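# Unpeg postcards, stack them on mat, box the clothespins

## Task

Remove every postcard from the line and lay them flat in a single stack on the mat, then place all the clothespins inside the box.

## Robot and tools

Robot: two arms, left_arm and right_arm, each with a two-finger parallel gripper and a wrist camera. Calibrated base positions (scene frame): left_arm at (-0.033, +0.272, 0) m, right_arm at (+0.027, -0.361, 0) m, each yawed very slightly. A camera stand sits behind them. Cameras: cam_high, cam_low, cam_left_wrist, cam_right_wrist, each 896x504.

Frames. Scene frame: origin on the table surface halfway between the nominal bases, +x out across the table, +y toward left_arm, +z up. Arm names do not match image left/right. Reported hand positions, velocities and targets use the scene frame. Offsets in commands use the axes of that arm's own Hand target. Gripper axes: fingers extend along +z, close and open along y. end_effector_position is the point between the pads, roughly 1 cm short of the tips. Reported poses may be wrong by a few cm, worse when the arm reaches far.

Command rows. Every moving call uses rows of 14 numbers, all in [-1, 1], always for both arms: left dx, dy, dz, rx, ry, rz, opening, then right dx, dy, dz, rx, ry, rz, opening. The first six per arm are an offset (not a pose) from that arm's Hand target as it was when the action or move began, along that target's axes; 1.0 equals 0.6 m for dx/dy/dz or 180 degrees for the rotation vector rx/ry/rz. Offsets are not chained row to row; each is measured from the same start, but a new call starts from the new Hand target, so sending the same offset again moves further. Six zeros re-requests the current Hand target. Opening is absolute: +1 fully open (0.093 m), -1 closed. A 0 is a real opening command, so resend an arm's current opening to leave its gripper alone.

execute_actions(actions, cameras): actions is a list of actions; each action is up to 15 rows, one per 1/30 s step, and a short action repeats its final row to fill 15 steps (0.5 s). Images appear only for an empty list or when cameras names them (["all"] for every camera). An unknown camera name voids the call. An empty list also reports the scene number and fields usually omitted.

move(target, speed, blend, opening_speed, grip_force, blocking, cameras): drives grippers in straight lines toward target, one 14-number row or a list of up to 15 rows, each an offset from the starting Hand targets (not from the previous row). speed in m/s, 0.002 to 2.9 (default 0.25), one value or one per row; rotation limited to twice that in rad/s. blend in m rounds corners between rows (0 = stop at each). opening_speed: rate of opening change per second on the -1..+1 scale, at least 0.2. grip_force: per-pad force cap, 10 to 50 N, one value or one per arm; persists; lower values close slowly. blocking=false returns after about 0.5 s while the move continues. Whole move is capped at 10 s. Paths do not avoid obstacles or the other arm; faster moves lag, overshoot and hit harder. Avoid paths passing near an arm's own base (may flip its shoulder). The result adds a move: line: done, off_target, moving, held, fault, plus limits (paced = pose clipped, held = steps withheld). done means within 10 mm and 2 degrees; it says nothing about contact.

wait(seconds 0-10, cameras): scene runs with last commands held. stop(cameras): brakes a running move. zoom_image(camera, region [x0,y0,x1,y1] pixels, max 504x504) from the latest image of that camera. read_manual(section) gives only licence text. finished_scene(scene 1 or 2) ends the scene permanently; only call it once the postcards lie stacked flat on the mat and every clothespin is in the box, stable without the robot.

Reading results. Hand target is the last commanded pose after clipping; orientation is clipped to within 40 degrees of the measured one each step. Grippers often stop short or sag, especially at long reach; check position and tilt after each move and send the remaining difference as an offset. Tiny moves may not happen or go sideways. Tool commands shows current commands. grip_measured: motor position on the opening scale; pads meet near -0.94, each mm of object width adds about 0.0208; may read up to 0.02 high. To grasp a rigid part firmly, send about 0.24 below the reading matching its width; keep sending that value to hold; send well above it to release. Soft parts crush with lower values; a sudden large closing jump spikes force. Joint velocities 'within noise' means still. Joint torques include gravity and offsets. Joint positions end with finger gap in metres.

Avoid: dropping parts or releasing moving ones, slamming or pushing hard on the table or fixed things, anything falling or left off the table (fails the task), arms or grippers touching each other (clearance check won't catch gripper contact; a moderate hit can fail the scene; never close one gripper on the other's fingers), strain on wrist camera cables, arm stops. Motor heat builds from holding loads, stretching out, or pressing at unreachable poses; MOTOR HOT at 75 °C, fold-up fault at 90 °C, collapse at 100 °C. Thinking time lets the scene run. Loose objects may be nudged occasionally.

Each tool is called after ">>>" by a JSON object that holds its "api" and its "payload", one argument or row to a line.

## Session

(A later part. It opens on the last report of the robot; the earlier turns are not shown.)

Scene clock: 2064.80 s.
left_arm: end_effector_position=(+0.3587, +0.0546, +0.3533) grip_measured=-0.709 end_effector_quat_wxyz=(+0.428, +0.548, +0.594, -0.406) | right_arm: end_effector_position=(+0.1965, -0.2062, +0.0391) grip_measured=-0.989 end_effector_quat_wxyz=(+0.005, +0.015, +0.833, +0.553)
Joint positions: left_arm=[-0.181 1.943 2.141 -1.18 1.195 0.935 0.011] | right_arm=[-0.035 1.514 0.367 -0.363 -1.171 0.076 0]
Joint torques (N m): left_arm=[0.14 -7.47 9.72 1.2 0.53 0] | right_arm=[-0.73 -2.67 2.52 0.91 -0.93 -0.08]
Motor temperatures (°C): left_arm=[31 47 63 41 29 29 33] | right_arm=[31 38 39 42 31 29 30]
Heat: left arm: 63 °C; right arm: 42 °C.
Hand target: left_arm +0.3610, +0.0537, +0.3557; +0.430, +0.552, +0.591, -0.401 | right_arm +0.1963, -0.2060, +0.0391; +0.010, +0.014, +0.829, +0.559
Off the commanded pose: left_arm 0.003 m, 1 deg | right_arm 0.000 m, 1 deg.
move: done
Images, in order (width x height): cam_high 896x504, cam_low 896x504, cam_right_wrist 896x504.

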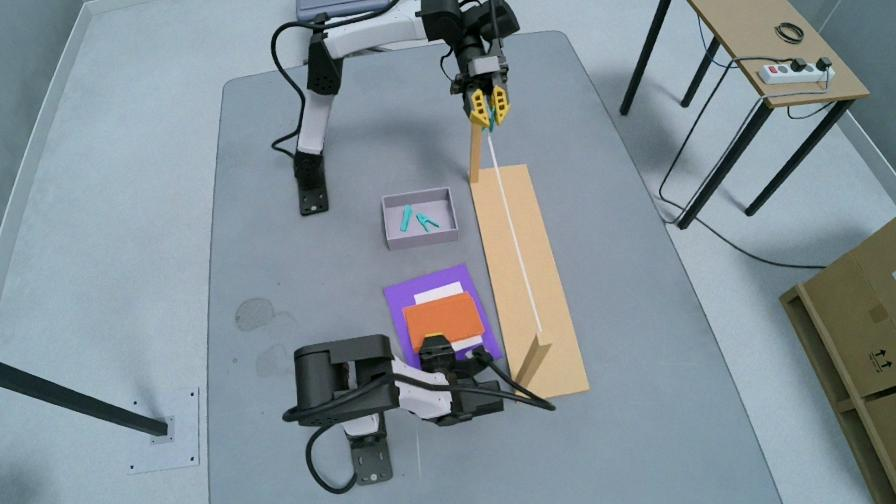

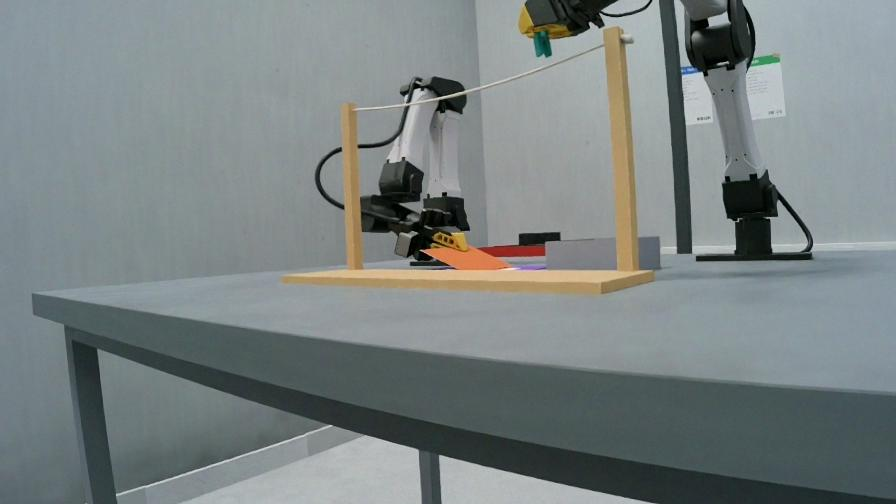

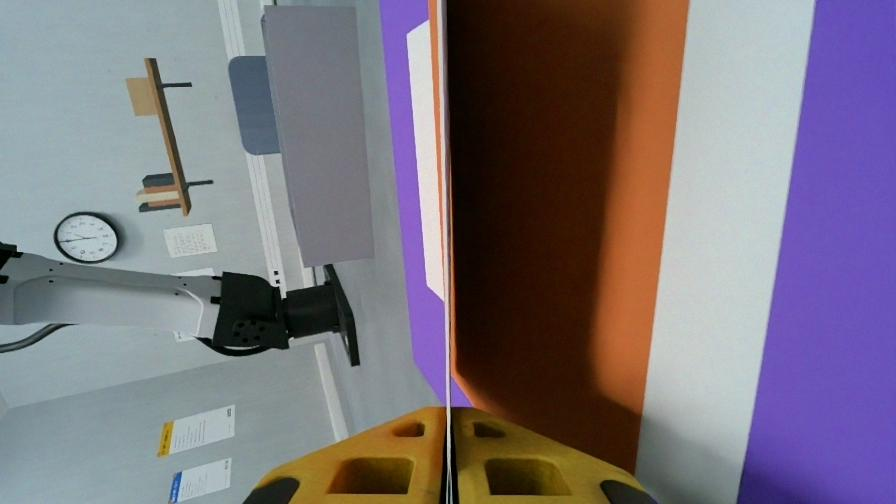

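>>> {"api": "move", "payload": {
  "target": [
    [0,0,0,0,0,0,-1,0,-0.0077,0.0031,0,0,0,-1],
    [0,0,0,0,0,0,-1,0,-0.0077,0.0031,0,0,0,-0.62]
  ],
  "speed": 0.04,
  "opening_speed": 0.3,
  "cameras": ["cam_right_wrist"]
}}

>>> {"api": "move", "payload": {
  "target": [0,0,0,0,0,0,-1,0,0,-0.1167,0,0,0,-0.62],
  "speed": 0.08,
  "cameras": ["all"]
}}

Scene clock: 2075.00 s.
left_arm: end_effector_position=(+0.3587, +0.0546, +0.3533) grip_measured=-0.709 end_effector_quat_wxyz=(+0.428, +0.548, +0.594, -0.406) | right_arm: end_effector_position=(+0.1959, -0.2052, +0.0364) grip_measured=-0.621 end_effector_quat_wxyz=(+0.005, +0.015, +0.829, +0.559)
Joint positions: left_arm=[-0.181 1.943 2.141 -1.18 1.195 0.935 0.011] | right_arm=[-0.035 1.538 0.356 -0.326 -1.185 0.078 0.015]
Joint torques (N m): left_arm=[0.25 -7.54 9.43 1.26 0.61 -0.01] | right_arm=[-0.73 -2.52 2.55 0.93 -0.76 -0.09]
Motor temperatures (°C): left_arm=[31 47 63 41 29 29 33] | right_arm=[31 38 38 41 31 29 30]
Heat: left arm: 63 °C; right arm: 41 °C.
Hand target: left_arm +0.3610, +0.0537, +0.3557; +0.430, +0.552, +0.591, -0.401 | right_arm +0.1963, -0.2060, +0.0341; +0.010, +0.014, +0.829, +0.559
Off the commanded pose: left_arm 0.003 m, 1 deg | right_arm 0.002 m, 1 deg.
move: done
Images, in order (width x height): cam_right_wrist 896x504.

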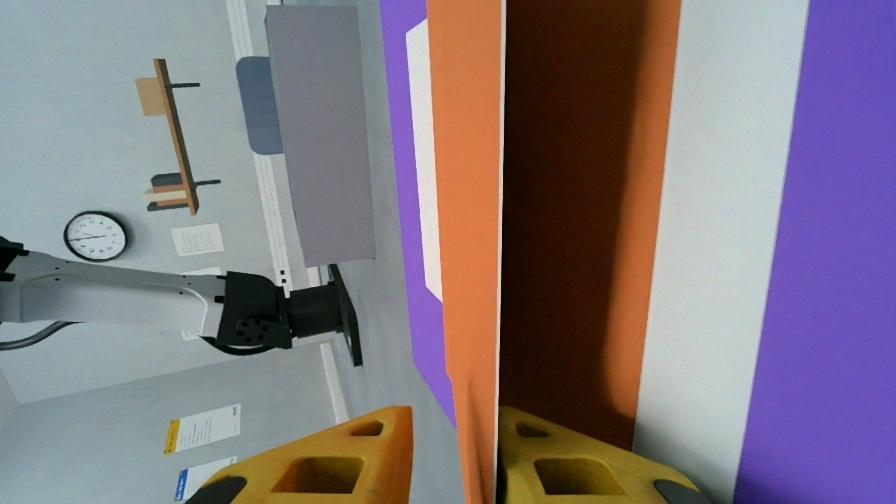

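Scene clock: 2076.90 s.
left_arm: end_effector_position=(+0.3587, +0.0546, +0.3533) grip_measured=-0.709 end_effector_quat_wxyz=(+0.428, +0.548, +0.594, -0.406) | right_arm: end_effector_position=(+0.1899, -0.2678, +0.0602) grip_measured=-0.621 end_effector_quat_wxyz=(+0.002, +0.021, +0.827, +0.561)
Joint positions: left_arm=[-0.181 1.943 2.141 -1.18 1.195 0.935 0.011] | right_arm=[-0.414 1.721 0.591 -1.152 -1.061 -0.757 0.015]
Joint torques (N m): left_arm=[0.23 -7.69 9.57 1.29 0.57 0] | right_arm=[-0.91 -3.25 3.78 -1.07 -0.52 -0.24]
Motor temperatures (°C): left_arm=[31 47 63 41 29 29 33] | right_arm=[31 38 38 41 31 29 30]
Heat: left arm: 63 °C; right arm: 41 °C.
Hand target: left_arm +0.3610, +0.0537, +0.3557; +0.430, +0.552, +0.591, -0.401 | right_arm +0.1941, -0.2708, +0.0604; +0.010, +0.014, +0.829, +0.559
Off the commanded pose: left_arm 0.003 m, 1 deg | right_arm 0.005 m, 1 deg.
move: done

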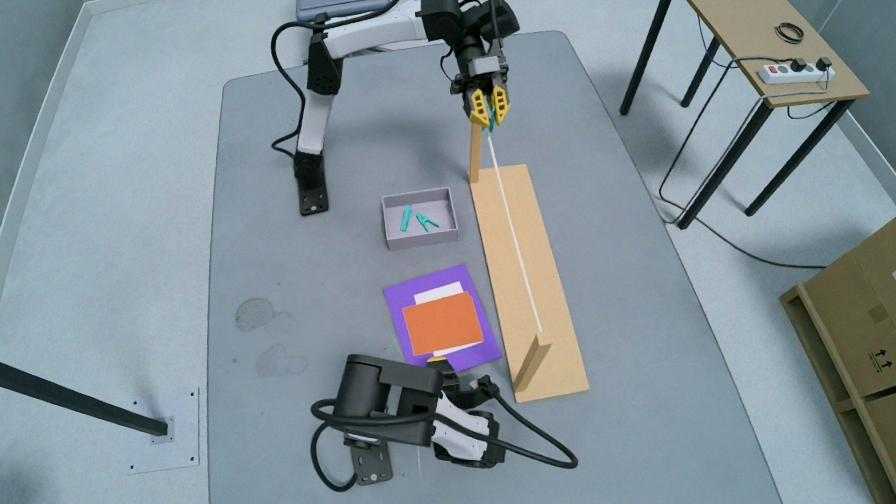

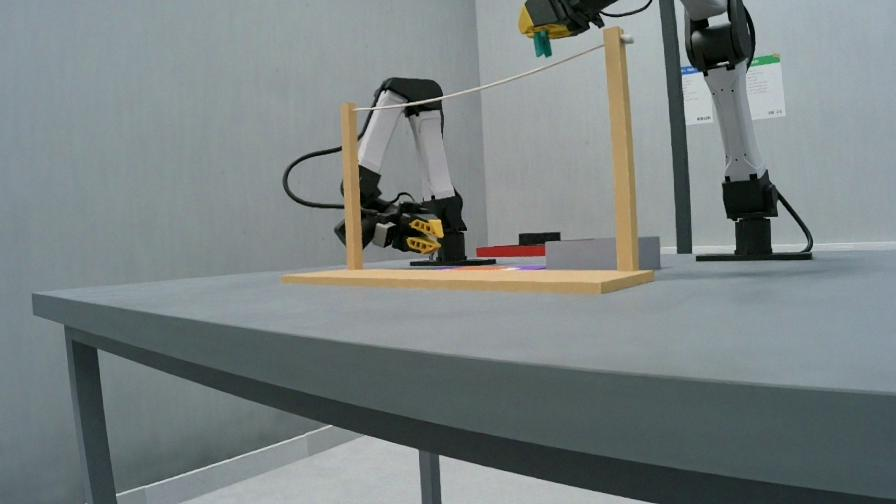

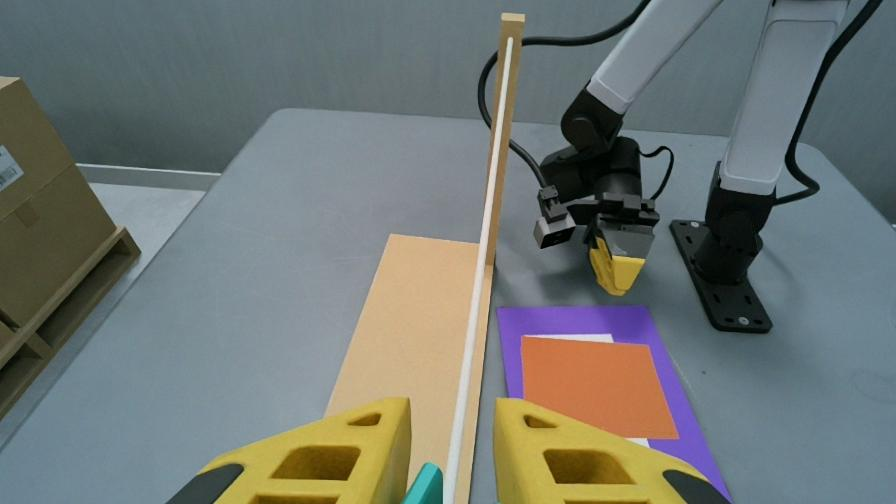

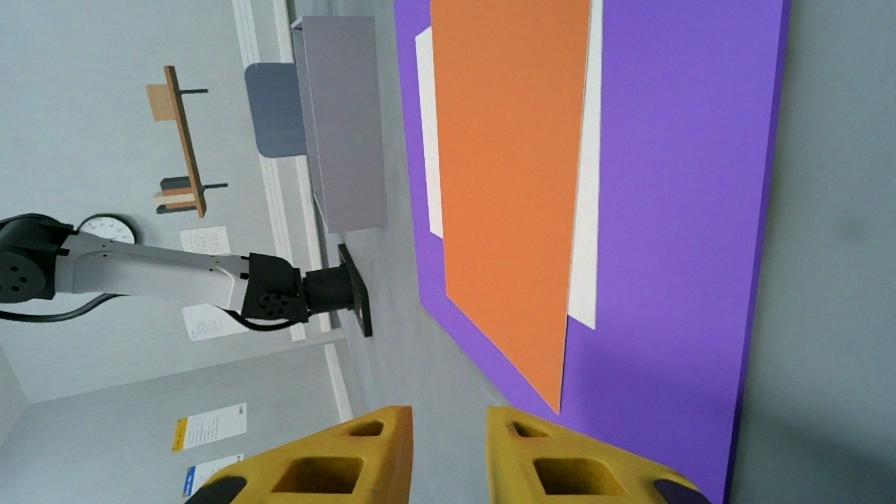

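>>> {"api": "move", "payload": {
  "target": [
    [-0.0412,-0.0842,-0.0302,0,0,0,-1,0,0.06,-0.06,0,0,0,-0.62],
    [0.3235,-0.1708,0.061,-0.0273,0.2055,-0.0206,-1,0,0.1236,-0.08,0,0,0,-0.62],
    [0.4788,-0.1708,0.1113,-0.0273,0.2055,-0.0206,-1,0,0.1236,-0.08,0,0,0,-0.62]
  ],
  "speed": [0.12,0.16,0.08],
  "blend": [0.02,0.01,0],
  "cameras": ["all"]
}}

Scene clock: 2122.37 s.
left_arm: end_effector_position=(+0.2567, +0.0727, +0.0650) grip_measured=-0.709 end_effector_quat_wxyz=(+0.231, +0.616, +0.728, -0.194) | right_arm: end_effector_position=(+0.1903, -0.2861, +0.1402) grip_measured=-0.621 end_effector_quat_wxyz=(+0.020, +0.038, +0.842, +0.537)
Joint positions: left_arm=[-0.394 1.64 0.973 -0.561 0.519 0.949 0.011] | right_arm=[-0.508 1.447 0.769 -1.579 -0.993 -0.765 0.015]
Joint torques (N m): left_arm=[0.17 -5.67 6.61 1.29 0.44 -0.2] | right_arm=[0.32 -4.07 5.55 -1.09 -0.67 -0.06]
Motor temperatures (°C): left_arm=[31 48 62 40 29 29 33] | right_arm=[31 38 36 39 31 29 30]
Heat: left arm: 62 °C; right arm: 39 °C.
Hand target: left_arm +0.2571, +0.0717, +0.0618; +0.230, +0.613, +0.731, -0.194 | right_arm +0.1935, -0.2875, +0.1471; +0.010, +0.014, +0.829, +0.559
Off the commanded pose: left_arm 0.003 m, 0 deg | right_arm 0.008 m, 4 deg.
joint sent to its limit (right arm) — joint 4 (wrist pitch), lower limit. The joint targets are off in orientation, not in position.
move: off_target (right_arm)

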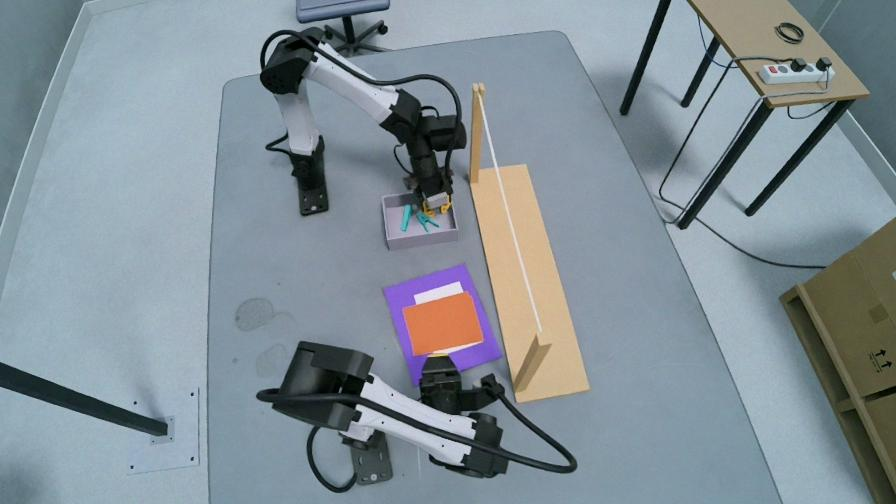

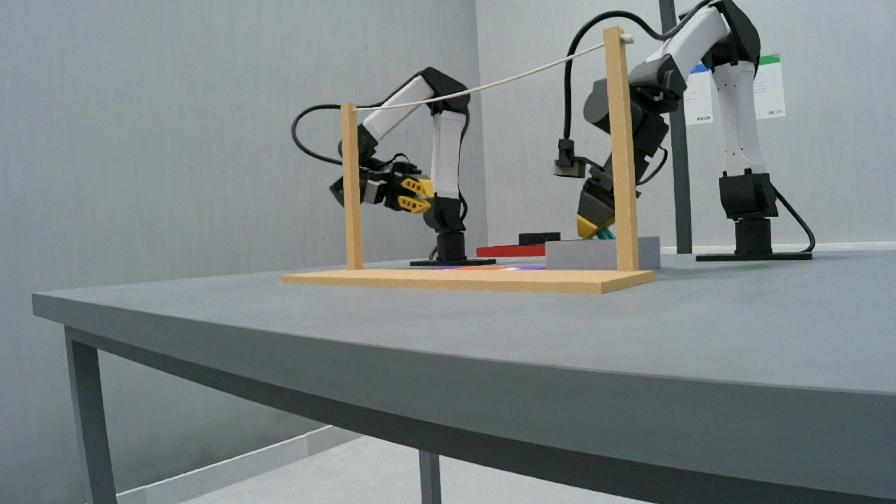

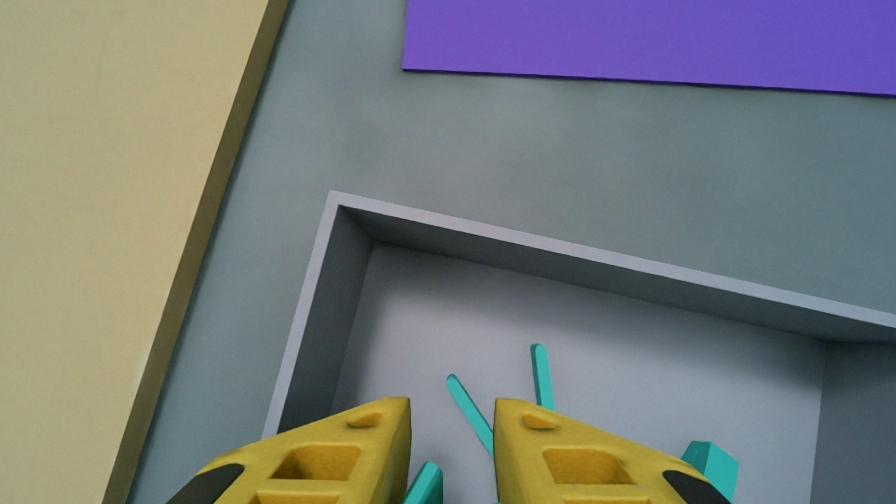

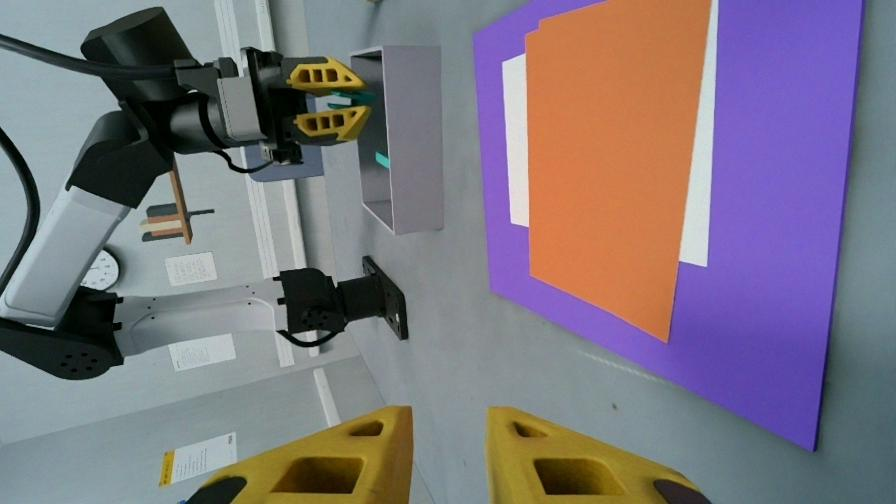

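>>> {"api": "move", "payload": {
  "target": [
    [0.012,-0.0098,0.014,0,0,0,-1,0,0,0,0,0,0,-0.62],
    [0.012,-0.0098,0.014,0,0,0,-0.25,0,0,0,0,0,0,-0.62]
  ],
  "speed": 0.05,
  "opening_speed": 0.5,
  "cameras": ["cam_left_wrist"]
}}

Scene clock: 2141.10 s.
left_arm: end_effector_position=(+0.2515, +0.0728, +0.0541) grip_measured=-0.251 end_effector_quat_wxyz=(+0.231, +0.615, +0.728, -0.194) | right_arm: end_effector_position=(+0.1903, -0.2861, +0.1402) grip_measured=-0.621 end_effector_quat_wxyz=(+0.020, +0.038, +0.842, +0.537)
Joint positions: left_arm=[-0.4 1.64 0.924 -0.508 0.517 0.941 0.033] | right_arm=[-0.508 1.447 0.769 -1.579 -0.993 -0.765 0.015]
Joint torques (N m): left_arm=[0.12 -5.37 6.52 1.3 0.38 -0.18] | right_arm=[0.32 -4.07 5.56 -1.09 -0.68 -0.06]
Motor temperatures (°C): left_arm=[31 47 59 40 29 29 33] | right_arm=[31 38 37 38 31 29 30]
Heat: left arm: 59 °C; right arm: 38 °C.
Hand target: left_arm +0.2511, +0.0718, +0.0508; +0.230, +0.613, +0.731, -0.193 | right_arm +0.1935, -0.2875, +0.1471; +0.010, +0.014, +0.829, +0.559
Off the commanded pose: left_arm 0.004 m, 0 deg | right_arm 0.008 m, 4 deg.
joint sent to its limit (right arm) — joint 4 (wrist pitch), lower limit. The joint targets are off in orientation, not in position.
move: off_target (right_arm)
Images, in order (width x height): cam_left_wrist 896x504.

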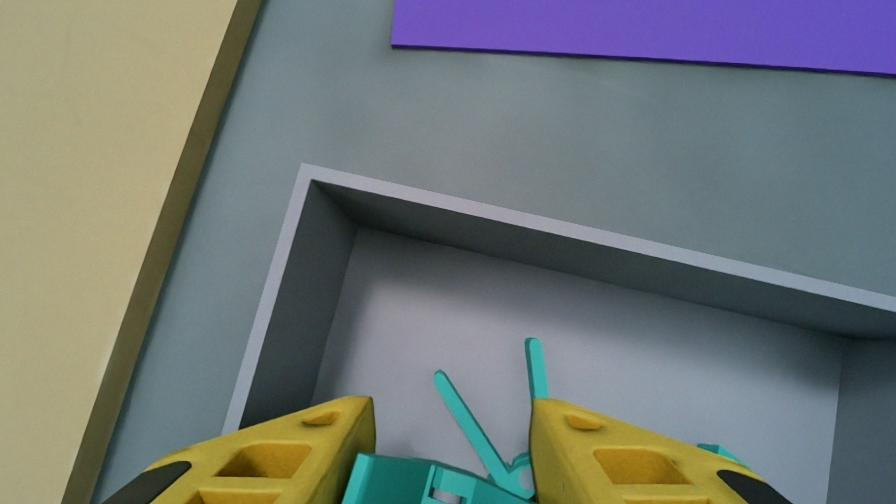

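>>> {"api": "move", "payload": {
  "target": [-0.0287,0,-0.041,0,0,0,-0.25,0,0,0,0,0,0,-0.62],
  "speed": 0.05,
  "cameras": ["cam_left_wrist"]
}}

Scene clock: 2150.10 s.
left_arm: end_effector_position=(+0.2452, +0.0752, +0.0679) grip_measured=-0.251 end_effector_quat_wxyz=(+0.215, +0.613, +0.734, -0.200) | right_arm: end_effector_position=(+0.1903, -0.2861, +0.1402) grip_measured=-0.621 end_effector_quat_wxyz=(+0.020, +0.038, +0.842, +0.537)
Joint positions: left_arm=[-0.4 1.614 0.968 -0.613 0.517 0.941 0.033] | right_arm=[-0.508 1.447 0.769 -1.579 -0.993 -0.765 0.015]
Joint torques (N m): left_arm=[-0.2 -7.35 9.03 1.07 0.39 -0.23] | right_arm=[0.32 -4.08 5.56 -1.09 -0.68 -0.06]
Motor temperatures (°C): left_arm=[31 46 59 40 29 29 33] | right_arm=[31 38 38 38 31 29 30]
Heat: left arm: 59 °C; right arm: 38 °C.
Hand target: left_arm +0.2511, +0.0718, +0.0807; +0.230, +0.613, +0.731, -0.194 | right_arm +0.1935, -0.2875, +0.1471; +0.010, +0.014, +0.829, +0.559
Off the commanded pose: left_arm 0.015 m, 2 deg | right_arm 0.008 m, 4 deg.
joint sent to its limit (right arm) — joint 4 (wrist pitch), lower limit. The joint targets are off in orientation, not in position.
move: off_target (left_arm, right_arm)
Images, in order (width x height): cam_left_wrist 896x504.

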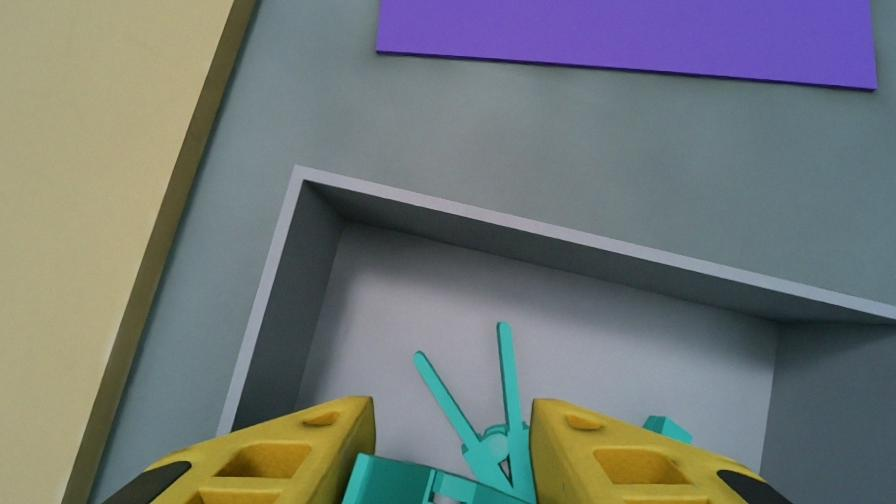

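>>> {"api": "move", "payload": {
  "target": [
    [0.0301,-0.0098,0.04,0,0,0,-0.25,0,0,0,0,0,0,-0.62],
    [0.0301,-0.0098,0.04,0,0,0,0.05,0,0,0,0,0,0,-0.62]
  ],
  "speed": 0.05,
  "opening_speed": 0.5,
  "cameras": ["cam_left_wrist"]
}}

Scene clock: 2163.47 s.
left_arm: end_effector_position=(+0.2457, +0.0727, +0.0554) grip_measured=+0.048 end_effector_quat_wxyz=(+0.233, +0.615, +0.728, -0.194) | right_arm: end_effector_position=(+0.1903, -0.2861, +0.1402) grip_measured=-0.621 end_effector_quat_wxyz=(+0.020, +0.038, +0.842, +0.537)
Joint positions: left_arm=[-0.408 1.614 0.9 -0.501 0.514 0.933 0.048] | right_arm=[-0.508 1.447 0.769 -1.579 -0.993 -0.765 0.015]
Joint torques (N m): left_arm=[-0.2 -5.03 6.28 1.32 0.39 -0.21] | right_arm=[0.32 -4.08 5.56 -1.09 -0.68 -0.05]
Motor temperatures (°C): left_arm=[31 46 59 40 29 29 32] | right_arm=[31 38 38 38 31 29 30]
Heat: left arm: 59 °C; right arm: 38 °C.
Hand target: left_arm +0.2451, +0.0717, +0.0508; +0.230, +0.613, +0.731, -0.193 | right_arm +0.1935, -0.2875, +0.1471; +0.010, +0.014, +0.829, +0.559
Off the commanded pose: left_arm 0.005 m, 1 deg | right_arm 0.008 m, 4 deg.
joint sent to its limit (right arm) — joint 4 (wrist pitch), lower limit. The joint targets are off in orientation, not in position.
move: off_target (right_arm)
Images, in order (width x height): cam_left_wrist 896x504.

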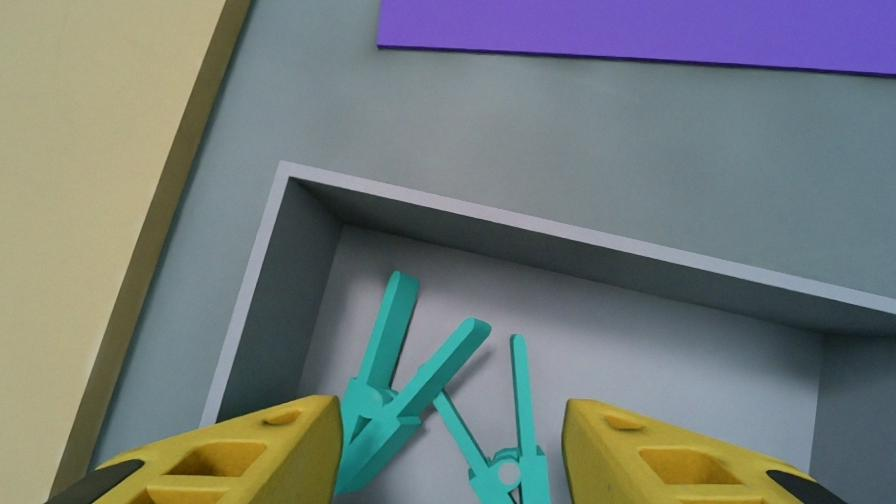

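>>> {"api": "move", "payload": {
  "target": [-0.1434,0,-0.2048,0,0,0,0.05,0,0,0,0,0,0,-0.62],
  "speed": 0.1,
  "cameras": ["all"]
}}

Scene clock: 2173.30 s.
left_arm: end_effector_position=(+0.2444, +0.0733, +0.1900) grip_measured=+0.048 end_effector_quat_wxyz=(+0.220, +0.613, +0.733, -0.198) | right_arm: end_effector_position=(+0.1903, -0.2861, +0.1402) grip_measured=-0.621 end_effector_quat_wxyz=(+0.020, +0.038, +0.842, +0.537)
Joint positions: left_arm=[-0.408 1.53 1.376 -1.091 0.514 0.931 0.048] | right_arm=[-0.508 1.447 0.769 -1.579 -0.993 -0.765 0.015]
Joint torques (N m): left_arm=[-0.09 -6.35 9.7 1.01 0.36 -0.19] | right_arm=[0.34 -4.08 5.56 -1.09 -0.68 -0.05]
Motor temperatures (°C): left_arm=[31 45 58 40 29 29 32] | right_arm=[31 38 38 38 31 29 30]
Heat: left arm: 58 °C; right arm: 38 °C.
Hand target: left_arm +0.2453, +0.0717, +0.2008; +0.230, +0.613, +0.731, -0.193 | right_arm +0.1935, -0.2875, +0.1471; +0.010, +0.014, +0.829, +0.559
Off the commanded pose: left_arm 0.011 m, 1 deg | right_arm 0.008 m, 4 deg.
joint sent to its limit (right arm) — joint 4 (wrist pitch), lower limit. The joint targets are off in orientation, not in position.
move: off_target (left_arm, right_arm)

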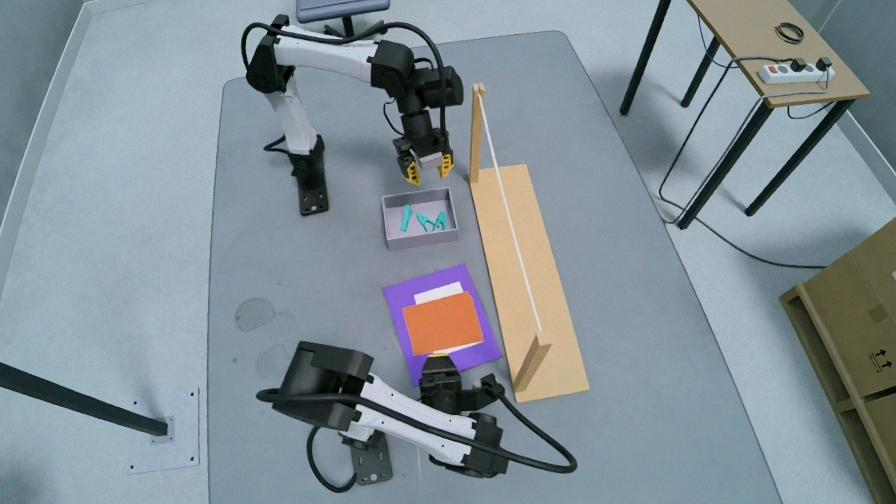

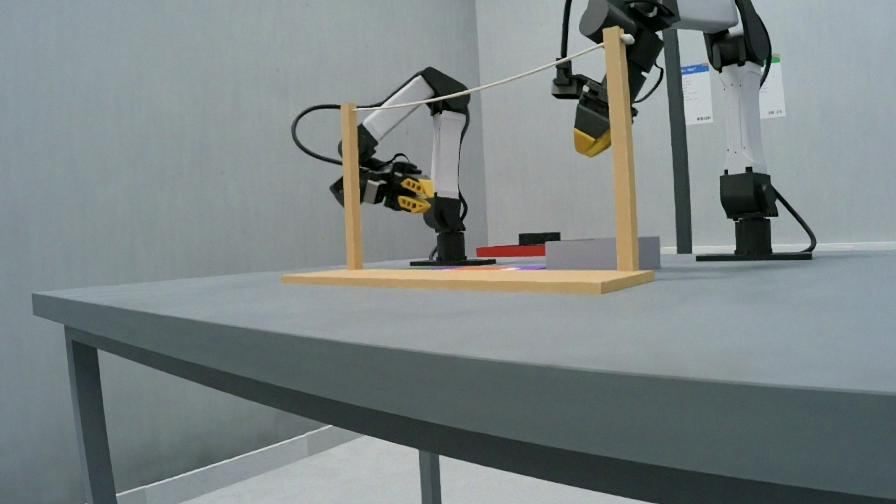

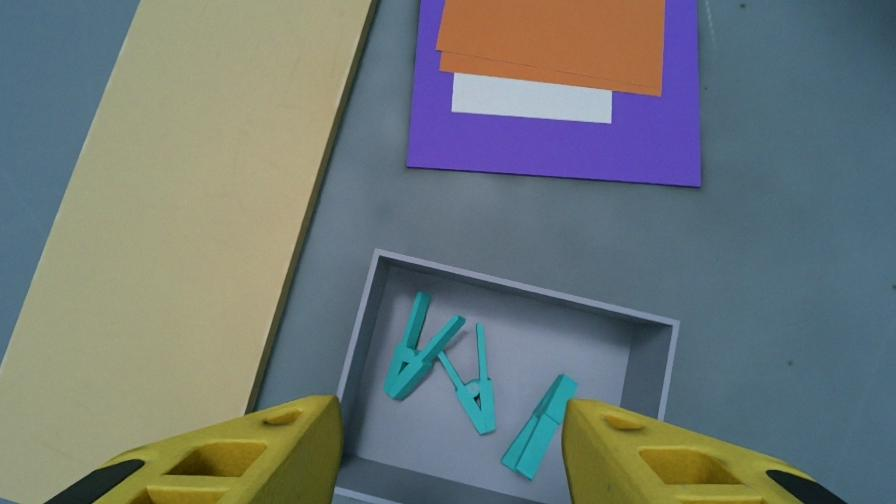

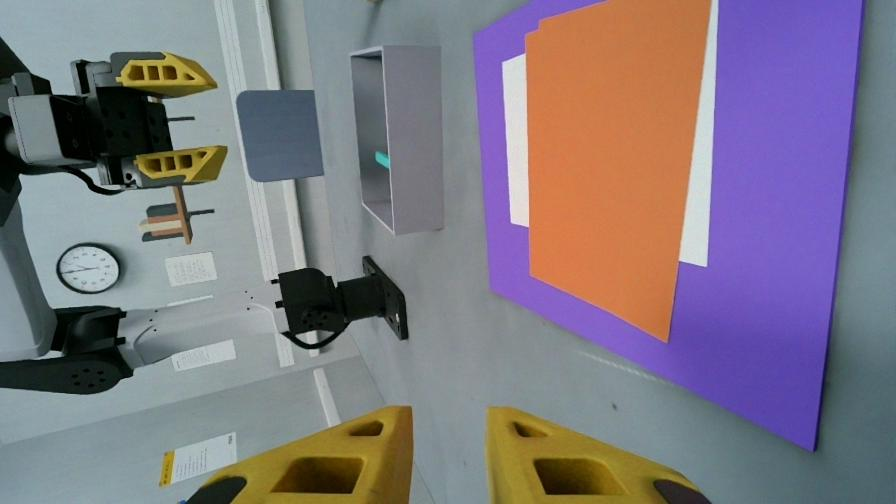

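>>> {"api": "finished_scene", "payload": {
  "scene": 2
}}

The scene is finished: the task was done.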